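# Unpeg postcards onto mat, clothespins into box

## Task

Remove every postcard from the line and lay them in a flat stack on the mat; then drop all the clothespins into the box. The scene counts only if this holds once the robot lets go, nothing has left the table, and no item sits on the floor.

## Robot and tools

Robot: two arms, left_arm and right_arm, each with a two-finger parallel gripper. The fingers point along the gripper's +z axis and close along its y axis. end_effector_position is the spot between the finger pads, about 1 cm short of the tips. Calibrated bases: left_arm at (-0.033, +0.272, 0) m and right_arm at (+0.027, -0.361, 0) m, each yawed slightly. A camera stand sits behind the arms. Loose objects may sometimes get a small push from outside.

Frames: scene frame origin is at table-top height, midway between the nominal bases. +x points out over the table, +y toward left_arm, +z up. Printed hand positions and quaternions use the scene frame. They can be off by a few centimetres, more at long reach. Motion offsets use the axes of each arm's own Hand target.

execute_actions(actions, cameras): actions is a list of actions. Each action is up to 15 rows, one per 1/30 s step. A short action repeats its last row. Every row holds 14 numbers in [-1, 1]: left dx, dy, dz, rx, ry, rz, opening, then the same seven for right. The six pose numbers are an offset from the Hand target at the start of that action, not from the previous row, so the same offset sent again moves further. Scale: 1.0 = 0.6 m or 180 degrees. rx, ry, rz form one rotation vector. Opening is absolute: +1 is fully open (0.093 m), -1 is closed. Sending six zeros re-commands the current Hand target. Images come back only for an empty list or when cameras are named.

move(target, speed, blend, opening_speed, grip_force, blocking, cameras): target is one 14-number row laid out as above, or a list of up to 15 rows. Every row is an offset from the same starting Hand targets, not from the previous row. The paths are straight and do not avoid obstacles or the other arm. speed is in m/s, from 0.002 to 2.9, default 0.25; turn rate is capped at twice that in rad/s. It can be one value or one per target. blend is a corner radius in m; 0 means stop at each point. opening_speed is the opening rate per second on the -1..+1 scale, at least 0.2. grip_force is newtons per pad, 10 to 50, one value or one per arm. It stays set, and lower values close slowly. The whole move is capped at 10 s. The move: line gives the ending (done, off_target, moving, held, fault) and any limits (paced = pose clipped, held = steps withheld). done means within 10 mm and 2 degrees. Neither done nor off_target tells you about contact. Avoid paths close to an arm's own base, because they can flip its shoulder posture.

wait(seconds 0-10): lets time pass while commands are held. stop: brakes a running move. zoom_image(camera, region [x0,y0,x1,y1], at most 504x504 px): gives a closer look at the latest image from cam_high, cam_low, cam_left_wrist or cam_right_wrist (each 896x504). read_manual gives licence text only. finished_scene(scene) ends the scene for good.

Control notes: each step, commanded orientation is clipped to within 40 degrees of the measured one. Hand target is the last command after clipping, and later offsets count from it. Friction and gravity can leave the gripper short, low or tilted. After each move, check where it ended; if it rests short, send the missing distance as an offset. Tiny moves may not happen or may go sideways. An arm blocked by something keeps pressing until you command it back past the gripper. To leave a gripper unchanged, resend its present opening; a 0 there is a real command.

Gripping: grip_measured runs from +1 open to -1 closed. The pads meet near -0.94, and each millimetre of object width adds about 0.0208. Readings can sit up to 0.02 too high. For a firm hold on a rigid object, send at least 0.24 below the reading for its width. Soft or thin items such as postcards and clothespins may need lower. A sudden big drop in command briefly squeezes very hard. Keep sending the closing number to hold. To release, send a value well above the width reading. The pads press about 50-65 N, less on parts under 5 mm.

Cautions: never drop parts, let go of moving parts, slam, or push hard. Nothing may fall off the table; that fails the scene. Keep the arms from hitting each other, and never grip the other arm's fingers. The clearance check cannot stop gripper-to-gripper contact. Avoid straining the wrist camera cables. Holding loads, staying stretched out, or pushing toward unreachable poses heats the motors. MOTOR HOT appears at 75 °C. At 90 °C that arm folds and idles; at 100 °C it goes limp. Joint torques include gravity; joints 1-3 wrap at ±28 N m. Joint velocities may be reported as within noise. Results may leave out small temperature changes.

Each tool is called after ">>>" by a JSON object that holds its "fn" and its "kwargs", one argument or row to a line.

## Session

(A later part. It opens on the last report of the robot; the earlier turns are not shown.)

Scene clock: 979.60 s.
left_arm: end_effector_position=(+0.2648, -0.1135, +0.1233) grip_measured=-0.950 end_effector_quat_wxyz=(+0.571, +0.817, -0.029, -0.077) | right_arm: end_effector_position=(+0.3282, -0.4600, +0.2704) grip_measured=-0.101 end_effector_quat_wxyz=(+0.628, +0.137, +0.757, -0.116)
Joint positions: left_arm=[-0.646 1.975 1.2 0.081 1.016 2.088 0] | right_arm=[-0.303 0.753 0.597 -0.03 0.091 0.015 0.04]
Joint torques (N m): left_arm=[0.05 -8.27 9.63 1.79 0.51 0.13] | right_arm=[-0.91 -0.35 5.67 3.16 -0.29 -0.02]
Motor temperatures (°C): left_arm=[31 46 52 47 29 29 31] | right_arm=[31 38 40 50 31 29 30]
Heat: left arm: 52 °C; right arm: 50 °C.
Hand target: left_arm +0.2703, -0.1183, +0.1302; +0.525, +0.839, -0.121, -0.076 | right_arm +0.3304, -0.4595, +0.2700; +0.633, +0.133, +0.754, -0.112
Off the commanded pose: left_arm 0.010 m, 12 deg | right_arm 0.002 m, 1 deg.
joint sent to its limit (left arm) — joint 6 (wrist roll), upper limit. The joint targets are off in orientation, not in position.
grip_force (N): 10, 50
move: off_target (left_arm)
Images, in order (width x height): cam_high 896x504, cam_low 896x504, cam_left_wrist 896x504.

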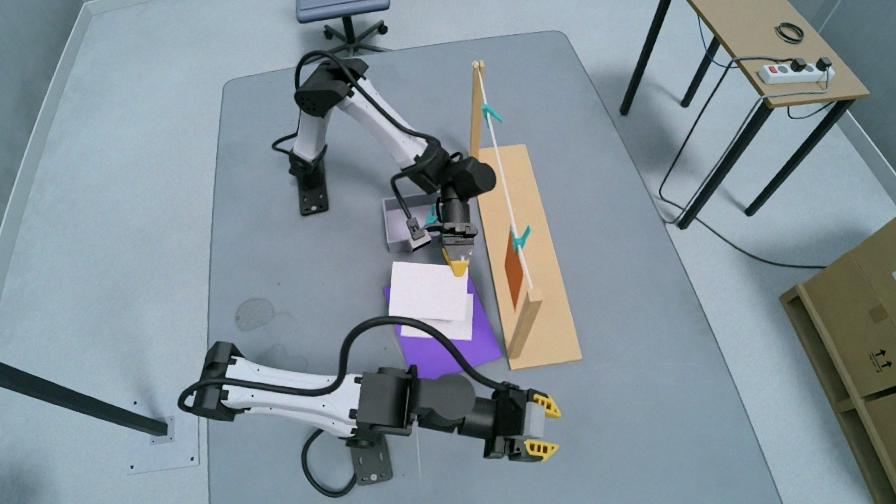

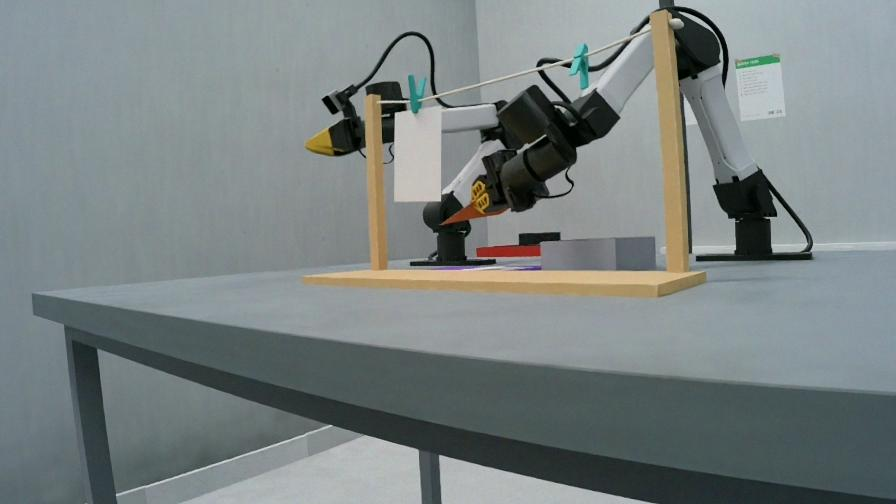

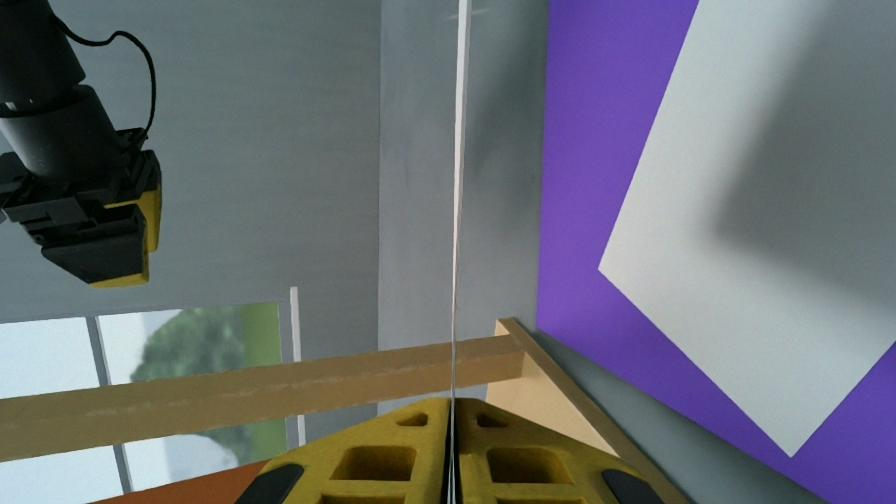

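>>> {"fn": "move", "kwargs": {
  "target": [-0.1226,0.172,-0.2175,0,0,-0.5,-1,0,0,0,0,0,0,-0.1],
  "speed": 0.15
}}

>>> {"fn": "move", "kwargs": {
  "target": [
    [0.0717,-0.0225,0.081,-0.0174,0.0174,-0.4997,-1,0,0,0,0,0,0,-0.1],
    [0.1728,-0.0293,0.2157,-0.0174,0.0174,-0.4997,-1,0,0,0,0,0,0,-0.1]
  ],
  "blend": [0.02,0],
  "speed": [0.15,0.1],
  "cameras": ["cam_high","cam_low","cam_left_wrist"]
}}

Scene clock: 1034.33 s.
left_arm: end_effector_position=(+0.2203, -0.0294, +0.2640) grip_measured=-0.950 end_effector_quat_wxyz=(+0.302, +0.680, +0.514, -0.426) | right_arm: end_effector_position=(+0.3282, -0.4600, +0.2704) grip_measured=-0.101 end_effector_quat_wxyz=(+0.628, +0.137, +0.757, -0.116)
Joint positions: left_arm=[-0.519 1.738 1.642 -1.135 1.068 1.156 0] | right_arm=[-0.303 0.753 0.597 -0.03 0.091 0.015 0.04]
Joint torques (N m): left_arm=[0.76 -8.62 9.73 0.96 0.78 -0.12] | right_arm=[-0.91 -0.36 5.67 3.16 -0.29 -0.02]
Motor temperatures (°C): left_arm=[31 50 57 48 29 29 31] | right_arm=[31 37 40 52 31 29 30]
Heat: left arm: 57 °C; right arm: 52 °C.
Hand target: left_arm +0.2203, -0.0282, +0.2801; +0.317, +0.679, +0.508, -0.425 | right_arm +0.3304, -0.4595, +0.2700; +0.633, +0.133, +0.754, -0.112
Off the commanded pose: left_arm 0.016 m, 2 deg | right_arm 0.002 m, 1 deg.
grip_force (N): 10, 50
move: off_target (left_arm)

Scene clock: 1041.43 s.
left_arm: end_effector_position=(+0.1834, -0.0910, +0.1346) grip_measured=-0.953 end_effector_quat_wxyz=(-0.069, +0.131, +0.854, -0.498) | right_arm: end_effector_position=(+0.3282, -0.4600, +0.2704) grip_measured=-0.101 end_effector_quat_wxyz=(+0.628, +0.137, +0.757, -0.116)
Joint positions: left_arm=[-0.743 1.741 1.11 -0.316 0.917 -0.723 0] | right_arm=[-0.303 0.753 0.597 -0.03 0.091 0.015 0.04]
Joint torques (N m): left_arm=[0.09 -6.95 6.71 1.62 0.44 -0.16] | right_arm=[-0.91 -0.36 5.67 3.16 -0.29 -0.02]
Motor temperatures (°C): left_arm=[31 50 56 47 29 29 31] | right_arm=[31 36 40 52 31 29 30]
Heat: left arm: 56 °C; right arm: 52 °C.
Hand target: left_arm +0.1832, -0.0914, +0.1303; -0.072, +0.124, +0.857, -0.495 | right_arm +0.3304, -0.4595, +0.2700; +0.633, +0.133, +0.754, -0.112
Off the commanded pose: left_arm 0.004 m, 1 deg | right_arm 0.002 m, 1 deg.
grip_force (N): 10, 50
move: done
Images, in order (width x height): cam_high 896x504, cam_low 896x504, cam_left_wrist 896x504.

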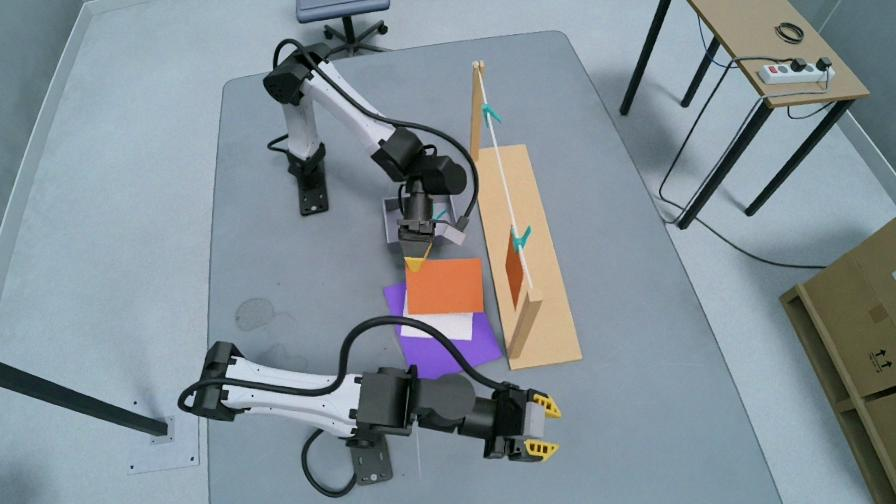

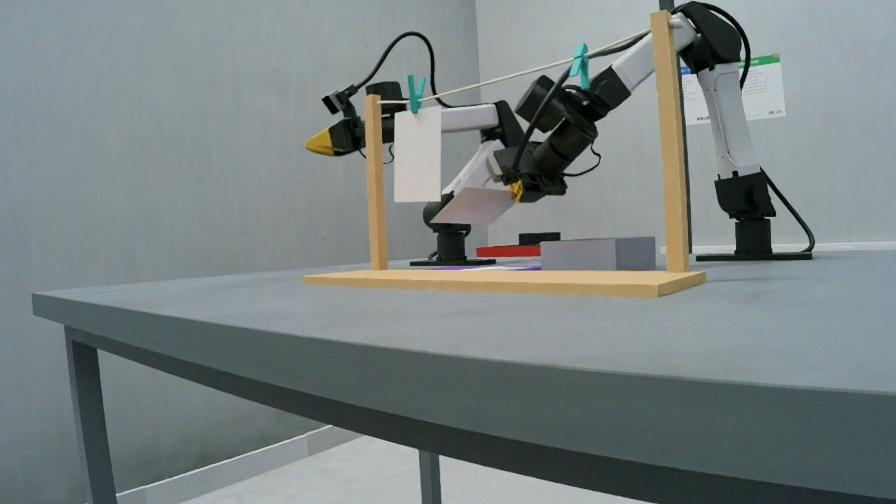

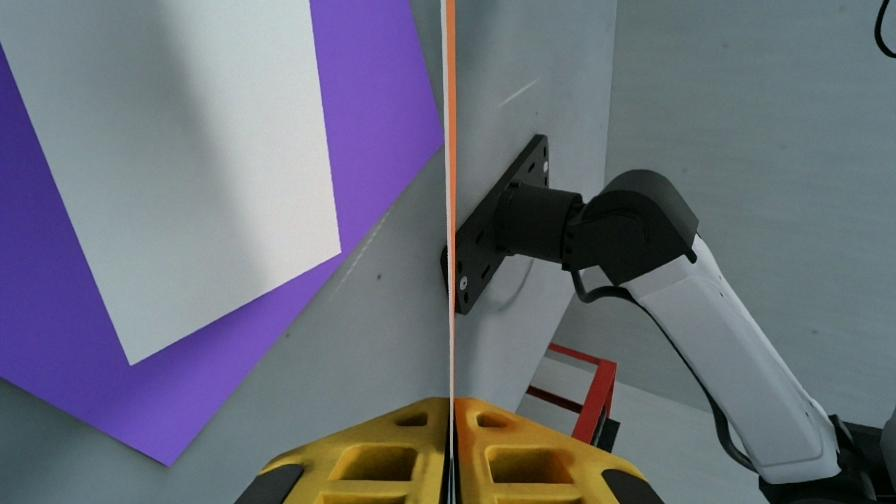

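>>> {"fn": "move", "kwargs": {
  "target": [0.0118,0.0766,0.0675,0.0109,0.0244,0.0136,-1,0,0,0,0,0,0,-0.1],
  "speed": 0.06,
  "cameras": ["cam_high","cam_left_wrist"]
}}

>>> {"fn": "zoom_image", "kwargs": {
  "camera": "cam_high",
  "region": [370, 230, 510, 370]
}}

Scene clock: 1079.97 s.
left_arm: end_effector_position=(+0.1766, -0.1000, +0.0730) grip_measured=-0.953 end_effector_quat_wxyz=(-0.095, +0.149, +0.846, -0.503) | right_arm: end_effector_position=(+0.3282, -0.4600, +0.2705) grip_measured=-0.101 end_effector_quat_wxyz=(+0.628, +0.137, +0.757, -0.116)
Joint positions: left_arm=[-0.759 1.903 1.034 -0.116 0.964 -0.691 0] | right_arm=[-0.303 0.753 0.597 -0.029 0.091 0.015 0.04]
Joint torques (N m): left_arm=[-0.35 -7.49 6.01 1.65 0.72 0.26] | right_arm=[-0.91 -0.35 5.67 3.15 -0.3 -0.02]
Heat: left arm: 53 °C; right arm: 53 °C.
Hand target: left_arm +0.1730, -0.1010, +0.0702; -0.096, +0.159, +0.842, -0.506 | right_arm +0.3304, -0.4596, +0.2700; +0.633, +0.133, +0.754, -0.112
Off the commanded pose: left_arm 0.005 m, 1 deg | right_arm 0.002 m, 1 deg.
grip_force (N): 10, 50
move: done
Images, in order (width x height): cam_high 896x504, cam_left_wrist 896x504.

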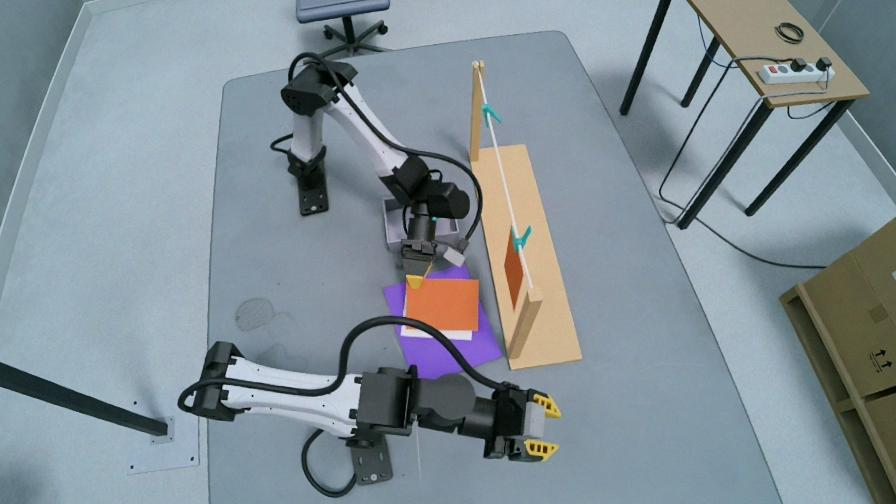

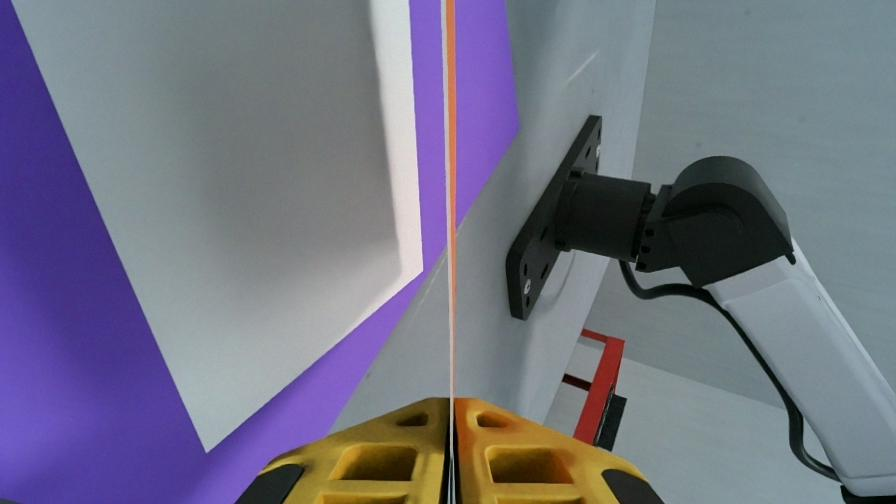

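Scaled by 3.600.

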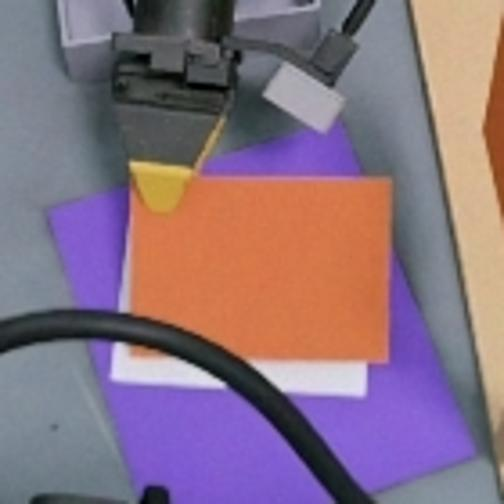

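>>> {"fn": "move", "kwargs": {
  "target": [
    [0.0168,0.0267,0.0278,0,0,0,-1,0,0,0,0,0,0,-0.1],
    [0.0168,0.0385,0.0341,0,0,0,-1,0,0,0,0,0,0,-0.1]
  ],
  "speed": [0.04,0.015],
  "cameras": ["cam_high","cam_low","cam_left_wrist"]
}}

>>> {"fn": "zoom_image", "kwargs": {
  "camera": "cam_high",
  "region": [370, 230, 510, 370]
}}

>>> {"fn": "zoom_image", "kwargs": {
  "camera": "cam_low",
  "region": [400, 180, 600, 290]
}}

Scene clock: 1101.17 s.
left_arm: end_effector_position=(+0.1639, -0.1055, +0.0496) grip_measured=-0.953 end_effector_quat_wxyz=(-0.088, +0.169, +0.836, -0.514) | right_arm: end_effector_position=(+0.3282, -0.4600, +0.2705) grip_measured=-0.101 end_effector_quat_wxyz=(+0.628, +0.137, +0.757, -0.116)
Joint positions: left_arm=[-0.79 1.951 0.956 0.062 0.968 -0.703 0] | right_arm=[-0.303 0.753 0.597 -0.029 0.091 0.015 0.04]
Joint torques (N m): left_arm=[-0.08 -6.75 5.49 1.6 0.51 -0.13] | right_arm=[-0.91 -0.35 5.67 3.16 -0.29 -0.02]
Heat: left arm: 52 °C; right arm: 54 °C.
Hand target: left_arm +0.1608, -0.1041, +0.0403; -0.096, +0.159, +0.842, -0.506 | right_arm +0.3304, -0.4596, +0.2700; +0.633, +0.133, +0.754, -0.112
Off the commanded pose: left_arm 0.010 m, 2 deg | right_arm 0.002 m, 1 deg.
grip_force (N): 10, 50
move: done
Images, in order (width x height): cam_high 896x504, cam_low 896x504, cam_left_wrist 896x504.

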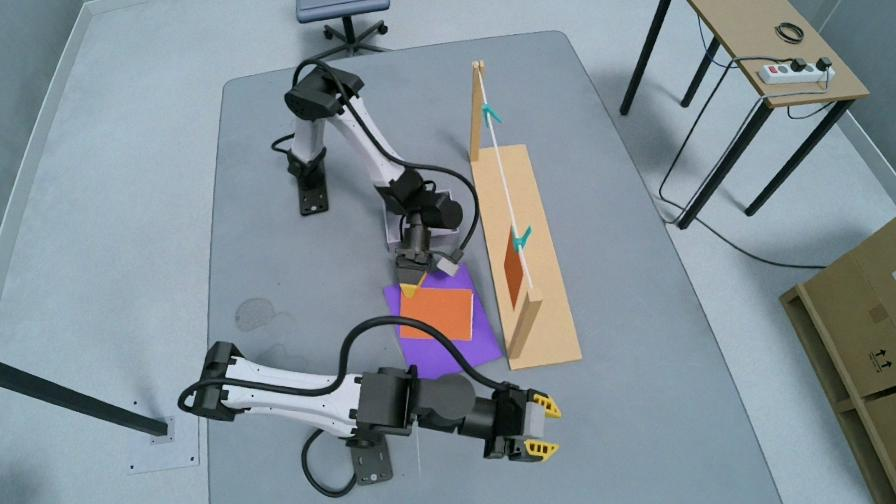

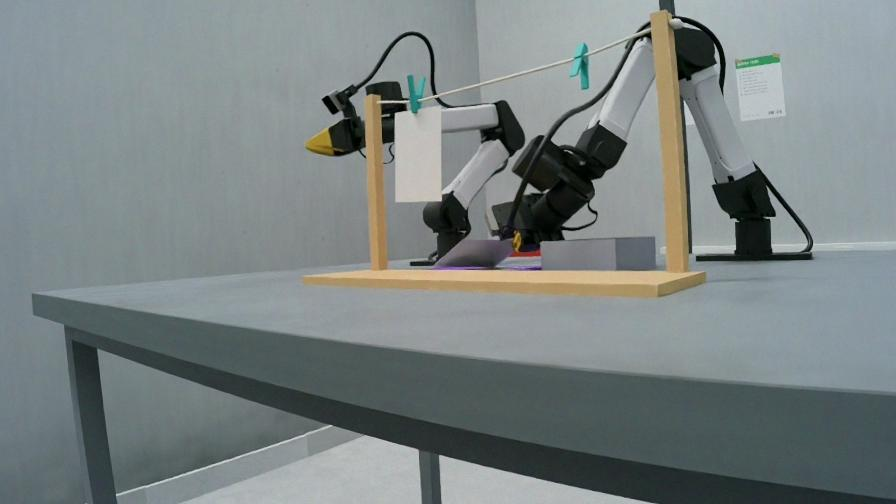

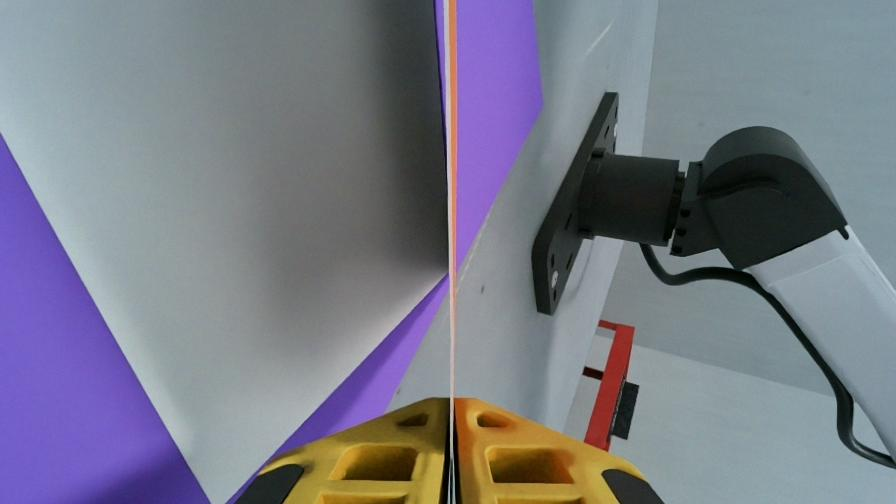

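Scaled by 3.600.

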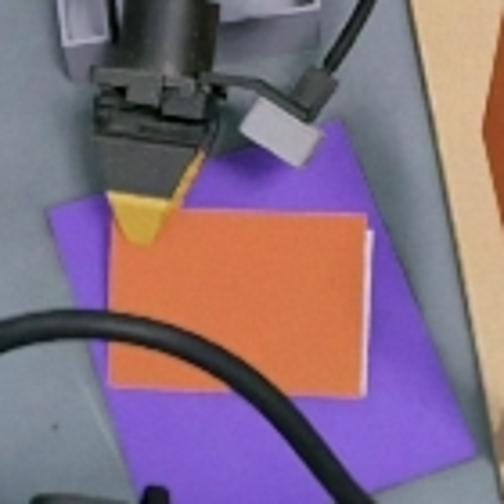

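Scaled by 2.520.

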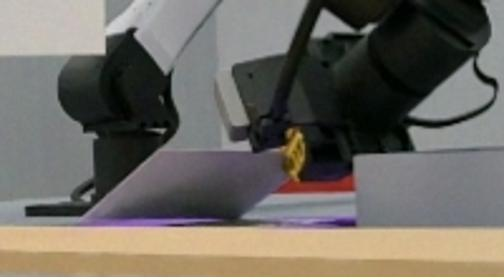

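>>> {"fn": "move", "kwargs": {
  "target": [
    [0,0.0088,0.0047,0,0,0,-1,0,0,0,0,0,0,-0.1],
    [0,0.013,0.007,0,0,0,-1,0,0,0,0,0,0,-0.1],
    [0,0.013,0.007,0,0,0,-0.72,0,0,0,0,0,0,-0.1]
  ],
  "speed": 0.015,
  "opening_speed": 0.3,
  "cameras": ["cam_high","cam_low"]
}}

>>> {"fn": "zoom_image", "kwargs": {
  "camera": "cam_high",
  "region": [370, 230, 510, 370]
}}

>>> {"fn": "zoom_image", "kwargs": {
  "camera": "cam_low",
  "region": [400, 180, 600, 290]
}}

Scene clock: 1112.00 s.
left_arm: end_effector_position=(+0.1643, -0.1058, +0.0391) grip_measured=-0.722 end_effector_quat_wxyz=(-0.086, +0.169, +0.836, -0.515) | right_arm: end_effector_position=(+0.3282, -0.4600, +0.2705) grip_measured=-0.101 end_effector_quat_wxyz=(+0.628, +0.137, +0.757, -0.116)
Joint positions: left_arm=[-0.79 1.982 0.944 0.108 0.967 -0.703 0.011] | right_arm=[-0.303 0.753 0.597 -0.029 0.091 0.015 0.04]
Joint torques (N m): left_arm=[-0.21 -7.3 5.78 1.57 0.41 -0.11] | right_arm=[-0.91 -0.35 5.67 3.16 -0.29 -0.02]
Motor temperatures (°C): left_arm=[31 47 51 46 29 29 31] | right_arm=[31 36 39 54 31 29 30]
Heat: left arm: 51 °C; right arm: 54 °C.
Hand target: left_arm +0.1608, -0.1041, +0.0314; -0.096, +0.159, +0.842, -0.506 | right_arm +0.3304, -0.4596, +0.2700; +0.633, +0.133, +0.754, -0.112
Off the commanded pose: left_arm 0.009 m, 2 deg | right_arm 0.002 m, 1 deg.
grip_force (N): 10, 50
move: done; target 3's new opening was sent with left_arm's hand 0.016 m and 3 deg from that target
Images, in order (width x height): cam_high 896x504, cam_low 896x504.

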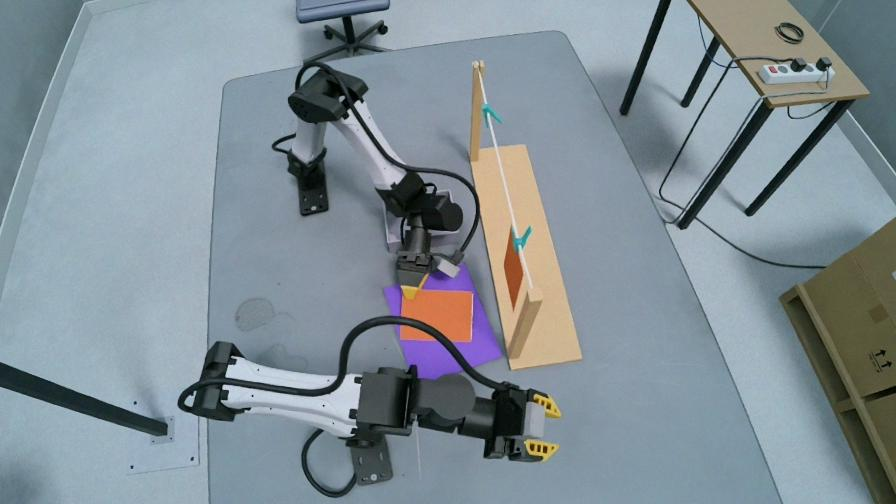

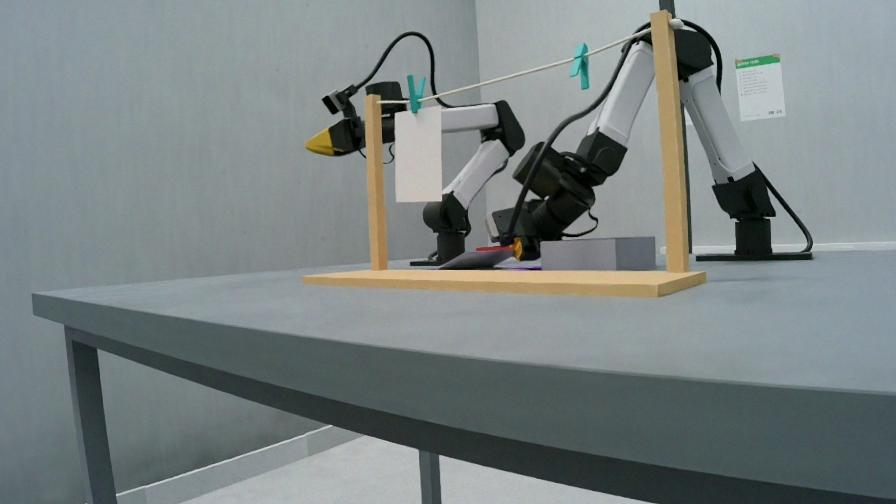

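Scaled by 3.600.

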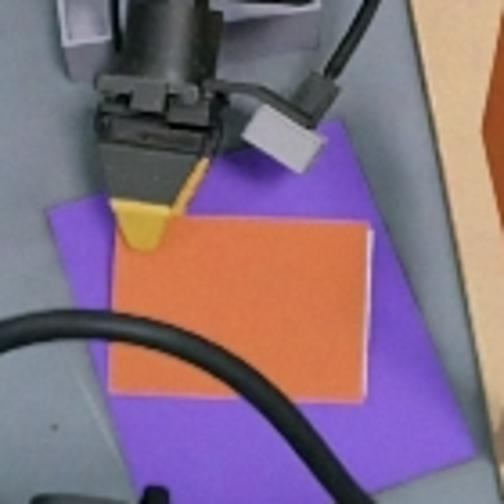

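Scaled by 2.520.

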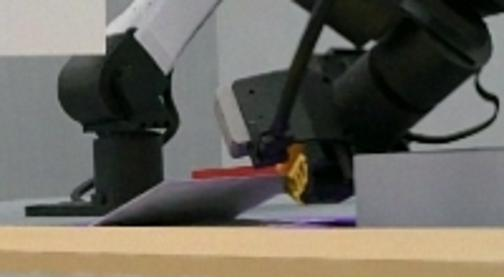

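>>> {"fn": "move", "kwargs": {
  "target": [0,0.013,-0.06,0,0,0,-0.72,0,0,0,0,0,0,-0.1],
  "speed": 0.05,
  "cameras": ["cam_high","cam_low","cam_left_wrist"]
}}

>>> {"fn": "zoom_image", "kwargs": {
  "camera": "cam_high",
  "region": [370, 230, 510, 370]
}}

Scene clock: 1122.63 s.
left_arm: end_effector_position=(+0.1728, -0.0722, +0.0315) grip_measured=-0.722 end_effector_quat_wxyz=(-0.106, +0.150, +0.847, -0.500) | right_arm: end_effector_position=(+0.3282, -0.4600, +0.2705) grip_measured=-0.101 end_effector_quat_wxyz=(+0.628, +0.137, +0.757, -0.116)
Joint positions: left_arm=[-0.702 1.967 0.936 -0.061 1.001 -0.586 0.011] | right_arm=[-0.303 0.753 0.597 -0.029 0.091 0.015 0.04]
Joint torques (N m): left_arm=[0.81 -10.24 5.6 1.22 0.73 0.23] | right_arm=[-0.9 -0.35 5.68 3.16 -0.29 -0.02]
Heat: left arm: 50 °C; right arm: 54 °C.
Hand target: left_arm +0.1738, -0.0711, +0.0414; -0.096, +0.159, +0.842, -0.506 | right_arm +0.3304, -0.4596, +0.2700; +0.633, +0.133, +0.754, -0.112
Off the commanded pose: left_arm 0.010 m, 2 deg | right_arm 0.002 m, 1 deg.
grip_force (N): 10, 50
move: done
Images, in order (width x height): cam_high 896x504, cam_low 896x504, cam_left_wrist 896x504.

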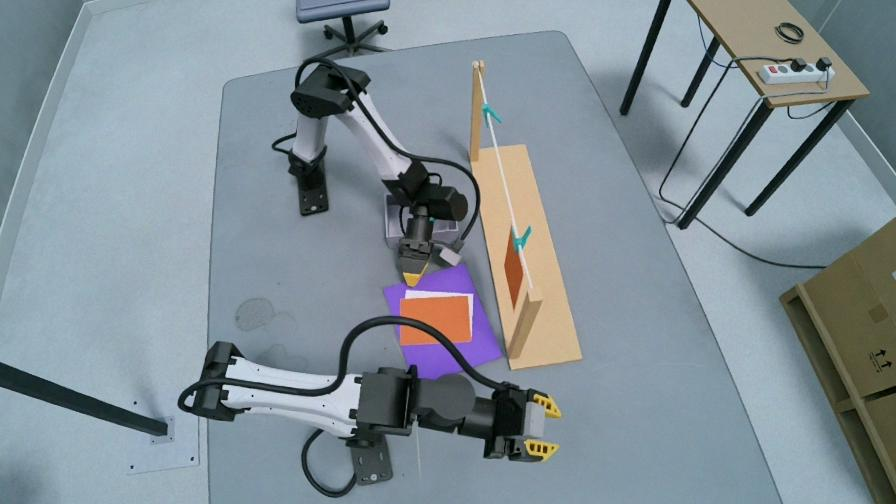

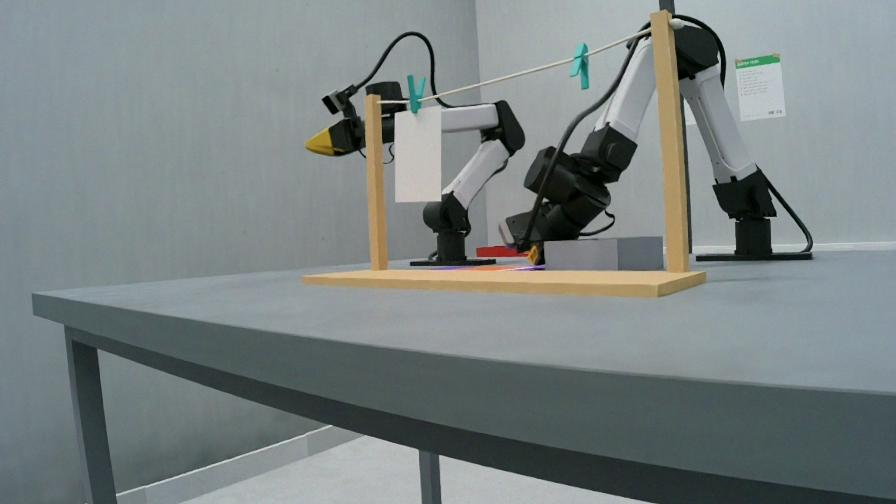

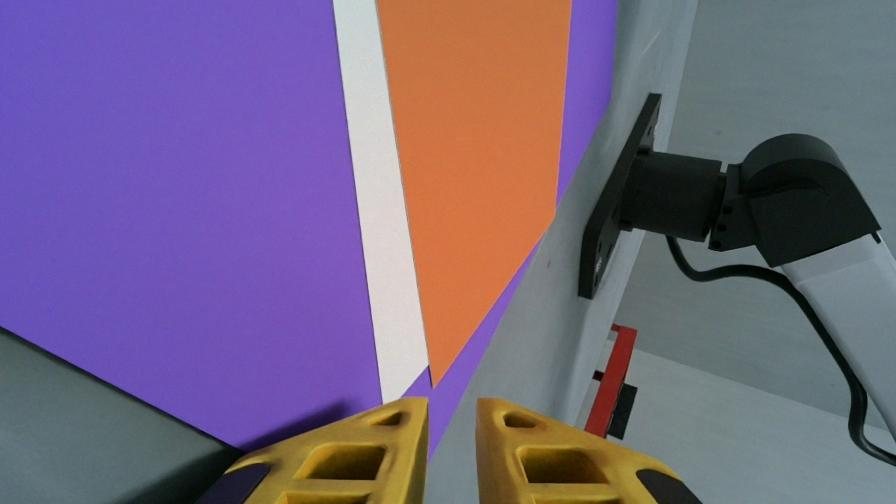

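Scaled by 3.600.

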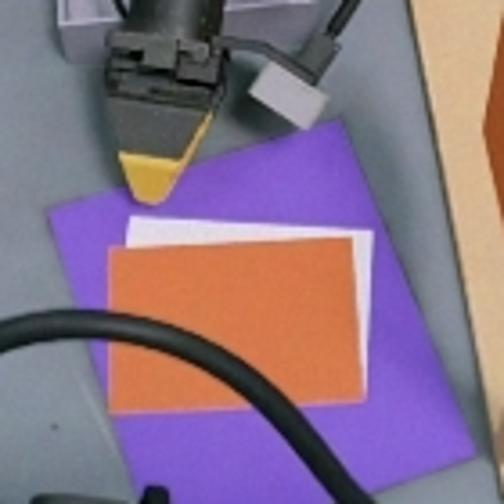

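>>> {"fn": "move", "kwargs": {
  "target": [
    [0.0037,-0.215,-0.1248,0,0,0,-0.72,0,0,0,0,0,0,-0.1],
    [-0.0867,-0.175,-0.2352,-0.0227,-0.239,0.4329,-0.72,0,0,0,0,0,0,-0.1],
    [-0.2228,-0.0903,-0.2103,-0.0227,-0.239,0.4329,0.1,0,0,0,0,0,0,-0.1]
  ],
  "blend": [0.02,0.03,0],
  "speed": [0.15,0.2,0.15],
  "grip_force": [50,50],
  "cameras": ["cam_high","cam_left_wrist"]
}}

Scene clock: 1173.40 s.
left_arm: end_effector_position=(+0.3239, -0.0386, +0.1409) grip_measured=+0.098 end_effector_quat_wxyz=(+0.518, +0.454, +0.566, -0.452) | right_arm: end_effector_position=(+0.3282, -0.4600, +0.2705) grip_measured=-0.101 end_effector_quat_wxyz=(+0.628, +0.137, +0.757, -0.116)
Joint positions: left_arm=[-0.449 1.991 0.851 1.044 0.975 0.038 0.05] | right_arm=[-0.303 0.753 0.597 -0.029 0.091 0.015 0.04]
Joint torques (N m): left_arm=[0.79 -7.31 8.55 2.2 0.24 0.04] | right_arm=[-0.91 -0.35 5.68 3.15 -0.29 -0.02]
Motor temperatures (°C): left_arm=[31 49 50 44 29 29 31] | right_arm=[31 35 39 55 31 29 30]
Heat: left arm: 50 °C; right arm: 55 °C.
Hand target: left_arm +0.3298, -0.0400, +0.1484; +0.533, +0.462, +0.551, -0.447 | right_arm +0.3304, -0.4596, +0.2700; +0.633, +0.133, +0.754, -0.112
Off the commanded pose: left_arm 0.010 m, 3 deg | right_arm 0.002 m, 1 deg.
move: off_target (left_arm); target 3's new opening was sent with left_arm's hand 0.010 m and 3 deg from that target
Images, in order (width x height): cam_high 896x504, cam_left_wrist 896x504.

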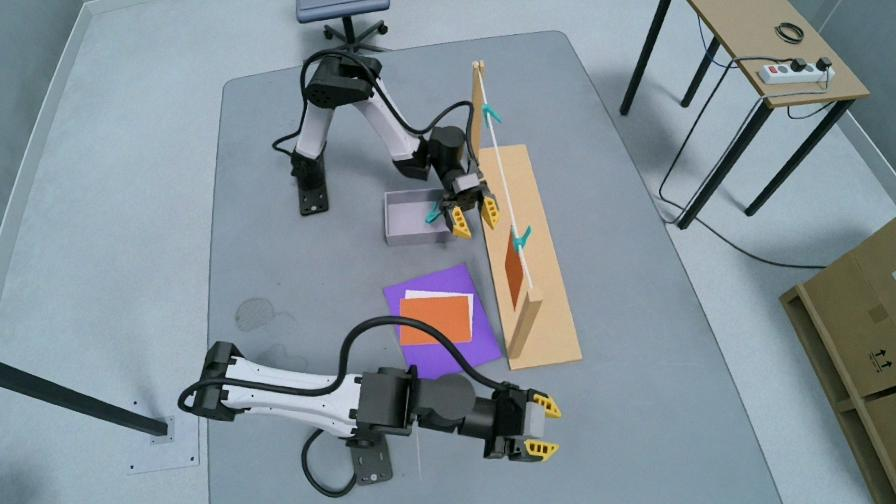

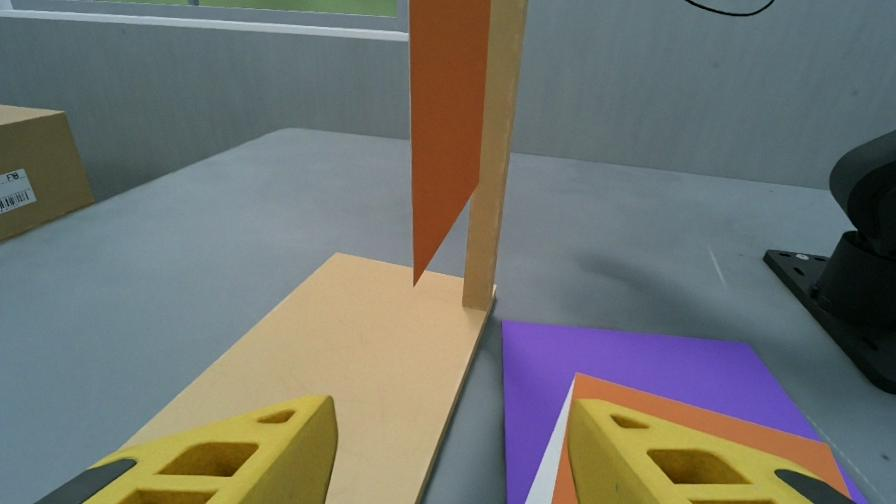

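>>> {"fn": "move", "kwargs": {
  "target": [
    [-0.006,0.023,0.08,0,0,0,0.1,0,0,0,0,0,0,-0.1],
    [-0.0075,0.023,0.157,0,0,0,0.1,0,0,0,0,0,0,-0.1]
  ],
  "speed": [0.08,0.04],
  "blend": [0.01,0],
  "grip_force": [10,50],
  "cameras": ["cam_left_wrist","cam_low"]
}}

Scene clock: 1196.10 s.
left_arm: end_effector_position=(+0.3547, -0.1264, +0.1477) grip_measured=+0.098 end_effector_quat_wxyz=(+0.528, +0.464, +0.551, -0.449) | right_arm: end_effector_position=(+0.3282, -0.4600, +0.2705) grip_measured=-0.101 end_effector_quat_wxyz=(+0.628, +0.137, +0.757, -0.116)
Joint positions: left_arm=[-0.605 2.176 1.186 0.931 0.831 0.038 0.05] | right_arm=[-0.303 0.753 0.597 -0.029 0.091 0.015 0.04]
Joint torques (N m): left_arm=[0.03 -8.92 8.95 2.07 0.11 -0.06] | right_arm=[-0.91 -0.36 5.65 3.15 -0.3 -0.02]
Motor temperatures (°C): left_arm=[31 49 52 48 29 29 31] | right_arm=[31 35 39 55 31 29 30]
Heat: left arm: 52 °C; right arm: 55 °C.
Hand target: left_arm +0.3597, -0.1305, +0.1496; +0.532, +0.462, +0.551, -0.447 | right_arm +0.3304, -0.4596, +0.2700; +0.633, +0.133, +0.754, -0.112
Off the commanded pose: left_arm 0.007 m, 1 deg | right_arm 0.002 m, 1 deg.
grip_force (N): 10, 50
move: done
Images, in order (width x height): cam_low 896x504, cam_left_wrist 896x504.

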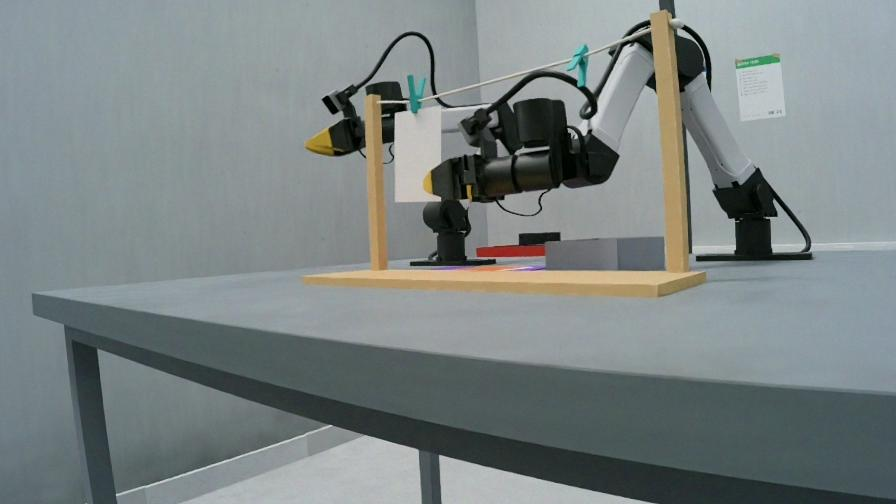

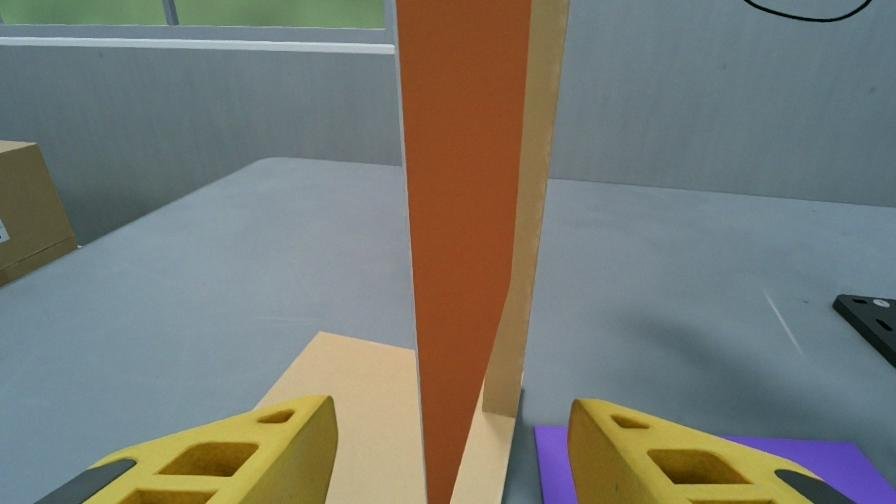

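>>> {"fn": "move", "kwargs": {
  "target": [0,0.008,-0.002,0,0,0,-0.6,0,0,0,0,0,0,-0.1],
  "speed": 0.03
}}

>>> {"fn": "move", "kwargs": {
  "target": [0,0,0,0,0,0,-1,0,0,0,0,0,0,-0.1],
  "speed": 0.03,
  "cameras": ["cam_left_wrist","cam_high","cam_low"]
}}

>>> {"fn": "zoom_image", "kwargs": {
  "camera": "cam_high",
  "region": [460, 200, 580, 290]
}}

>>> {"fn": "zoom_image", "kwargs": {
  "camera": "cam_low",
  "region": [360, 50, 560, 230]
}}

Scene clock: 1214.10 s.
left_arm: end_effector_position=(+0.3571, -0.1279, +0.1476) grip_measured=-0.586 end_effector_quat_wxyz=(+0.527, +0.464, +0.552, -0.449) | right_arm: end_effector_position=(+0.3282, -0.4600, +0.2705) grip_measured=-0.101 end_effector_quat_wxyz=(+0.628, +0.137, +0.757, -0.116)
Joint positions: left_arm=[-0.605 2.183 1.2 0.923 0.83 0.038 0.017] | right_arm=[-0.303 0.753 0.597 -0.029 0.091 0.015 0.04]
Joint velocities: left_arm=[-0.017 -0.007 -0.007 0.037 0.066 -0.022 -0.007] | right_arm=[within noise]
Joint torques (N m): left_arm=[0.76 -9.1 9.17 2.12 0.12 -0.03] | right_arm=[-0.92 -0.35 5.67 3.16 -0.29 -0.02]
Motor temperatures (°C): left_arm=[31 51 53 49 29 29 31] | right_arm=[31 35 39 55 31 29 30]
Heat: left arm: 53 °C; right arm: 55 °C.
Hand target: left_arm +0.3642, -0.1285, +0.1497; +0.532, +0.462, +0.551, -0.447 | right_arm +0.3304, -0.4596, +0.2700; +0.633, +0.133, +0.754, -0.112
Off the commanded pose: left_arm 0.008 m, 1 deg | right_arm 0.002 m, 1 deg.
grip_force (N): 10, 50
move: moving (left_arm; no rest 5 s after the path's end)

Scene clock: 1217.13 s.
left_arm: end_effector_position=(+0.3571, -0.1279, +0.1476) grip_measured=-0.943 end_effector_quat_wxyz=(+0.527, +0.464, +0.552, -0.449) | right_arm: end_effector_position=(+0.3282, -0.4600, +0.2705) grip_measured=-0.101 end_effector_quat_wxyz=(+0.628, +0.137, +0.757, -0.116)
Joint positions: left_arm=[-0.605 2.183 1.2 0.923 0.83 0.038 0] | right_arm=[-0.303 0.753 0.597 -0.029 0.091 0.015 0.04]
Joint torques (N m): left_arm=[0.57 -9.06 9.51 2.13 0.11 -0.05] | right_arm=[-0.91 -0.36 5.67 3.16 -0.29 -0.02]
Motor temperatures (°C): left_arm=[31 51 53 48 29 29 31] | right_arm=[31 35 39 55 31 29 30]
Heat: left arm: 53 °C; right arm: 55 °C.
Hand target: left_arm +0.3642, -0.1285, +0.1497; +0.532, +0.462, +0.551, -0.447 | right_arm +0.3304, -0.4596, +0.2700; +0.633, +0.133, +0.754, -0.112
Off the commanded pose: left_arm 0.007 m, 1 deg | right_arm 0.002 m, 1 deg.
grip_force (N): 10, 50
move: done
Images, in order (width x height): cam_high 896x504, cam_low 896x504, cam_left_wrist 896x504.

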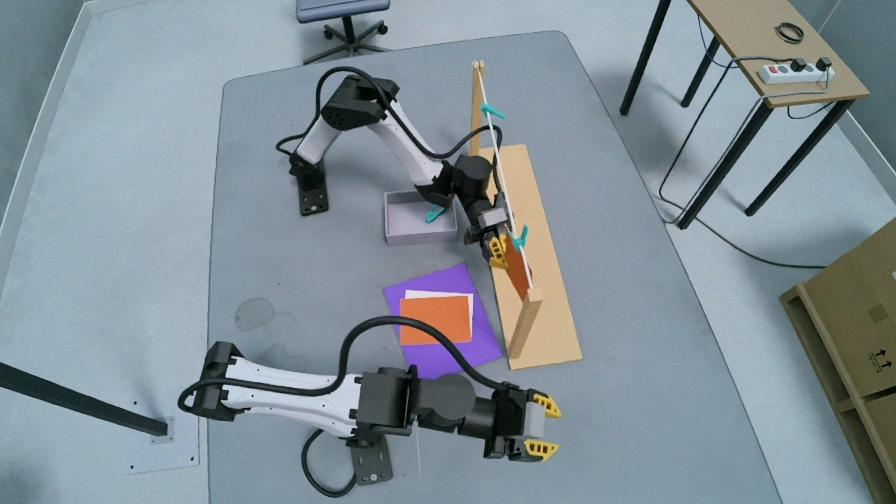

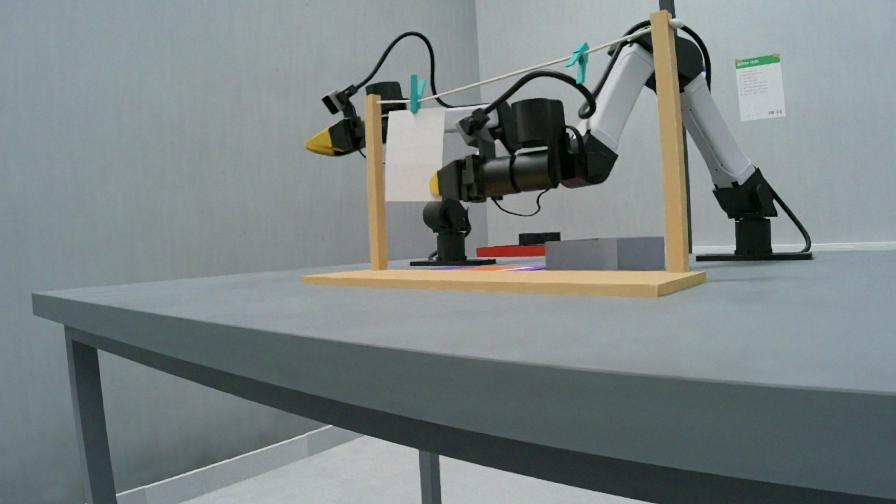

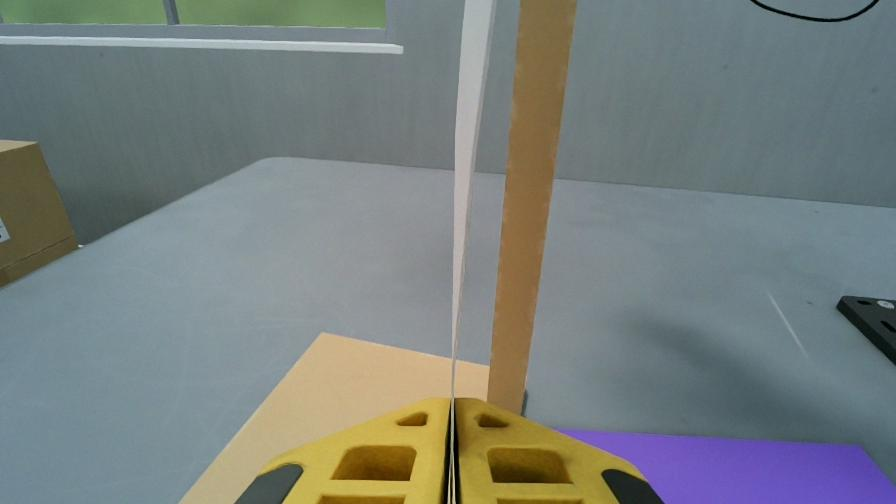

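Scaled by 4.200.

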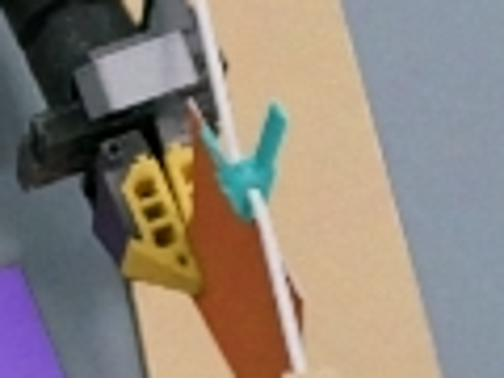

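Scaled by 2.520.

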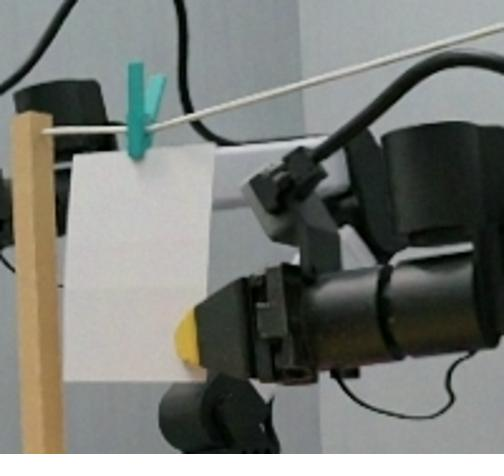

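>>> {"fn": "move", "kwargs": {
  "target": [
    [0,0,0,0,0,0,-1,-0.28,0.1452,-0.1387,-0.29,0.0566,-0.1411,0.1],
    [0,0,0,0,0,0,-1,-0.2633,0.357,-0.1387,-0.5793,0.1131,-0.2823,0.1],
    [0,0,0,0,0,0,-1,-0.1547,0.39,-0.1318,-0.5793,0.1131,-0.2823,0.1]
  ],
  "blend": [0.03,0.01,0],
  "speed": [0.2,0.2,0.08],
  "cameras": ["cam_high","cam_right_wrist"]
}}

Scene clock: 1248.80 s.
left_arm: end_effector_position=(+0.3571, -0.1279, +0.1476) grip_measured=-0.951 end_effector_quat_wxyz=(+0.527, +0.464, +0.552, -0.449) | right_arm: end_effector_position=(+0.3521, -0.2198, +0.3789) grip_measured=+0.099 end_effector_quat_wxyz=(+0.414, -0.600, +0.642, +0.239)
Joint positions: left_arm=[-0.605 2.183 1.2 0.923 0.83 0.038 0] | right_arm=[-0.013 1.718 2.178 -1.583 -0.924 -1.256 0.05]
Joint torques (N m): left_arm=[0.66 -9.28 9.35 2.14 0.18 -0.07] | right_arm=[0.28 -5.31 3.81 1.37 -0.62 -0.14]
Heat: left arm: 54 °C; right arm: 54 °C.
Hand target: left_arm +0.3642, -0.1285, +0.1497; +0.532, +0.462, +0.551, -0.447 | right_arm +0.3523, -0.2185, +0.3750; -0.275, +0.673, -0.617, -0.300
Off the commanded pose: left_arm 0.007 m, 1 deg | right_arm 0.004 m, 19 deg.
joint sent to its limit (right arm) — joint 4 (wrist pitch), lower limit. The joint targets are off in orientation, not in position.
grip_force (N): 10, 50
move: off_target (right_arm)
Images, in order (width x height): cam_high 896x504, cam_right_wrist 896x504.

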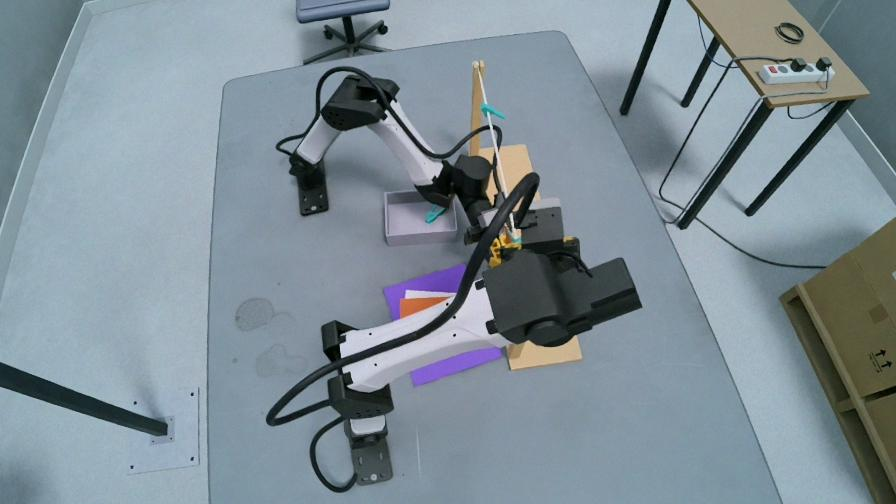

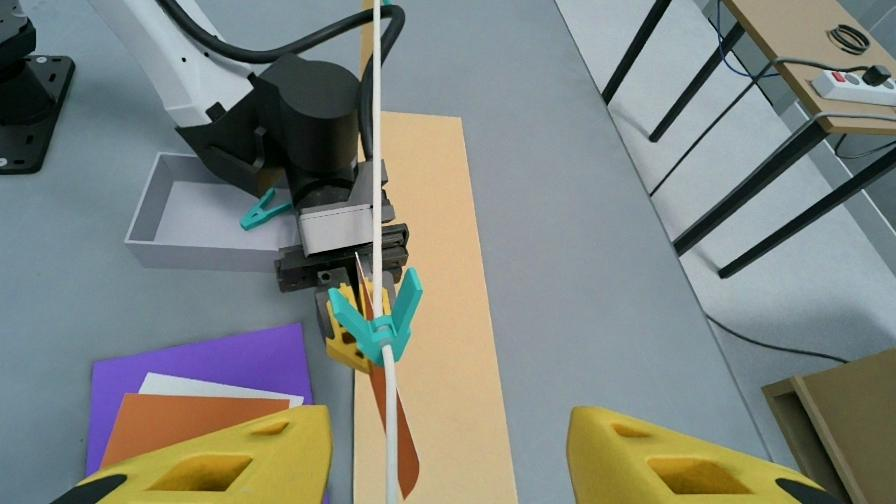

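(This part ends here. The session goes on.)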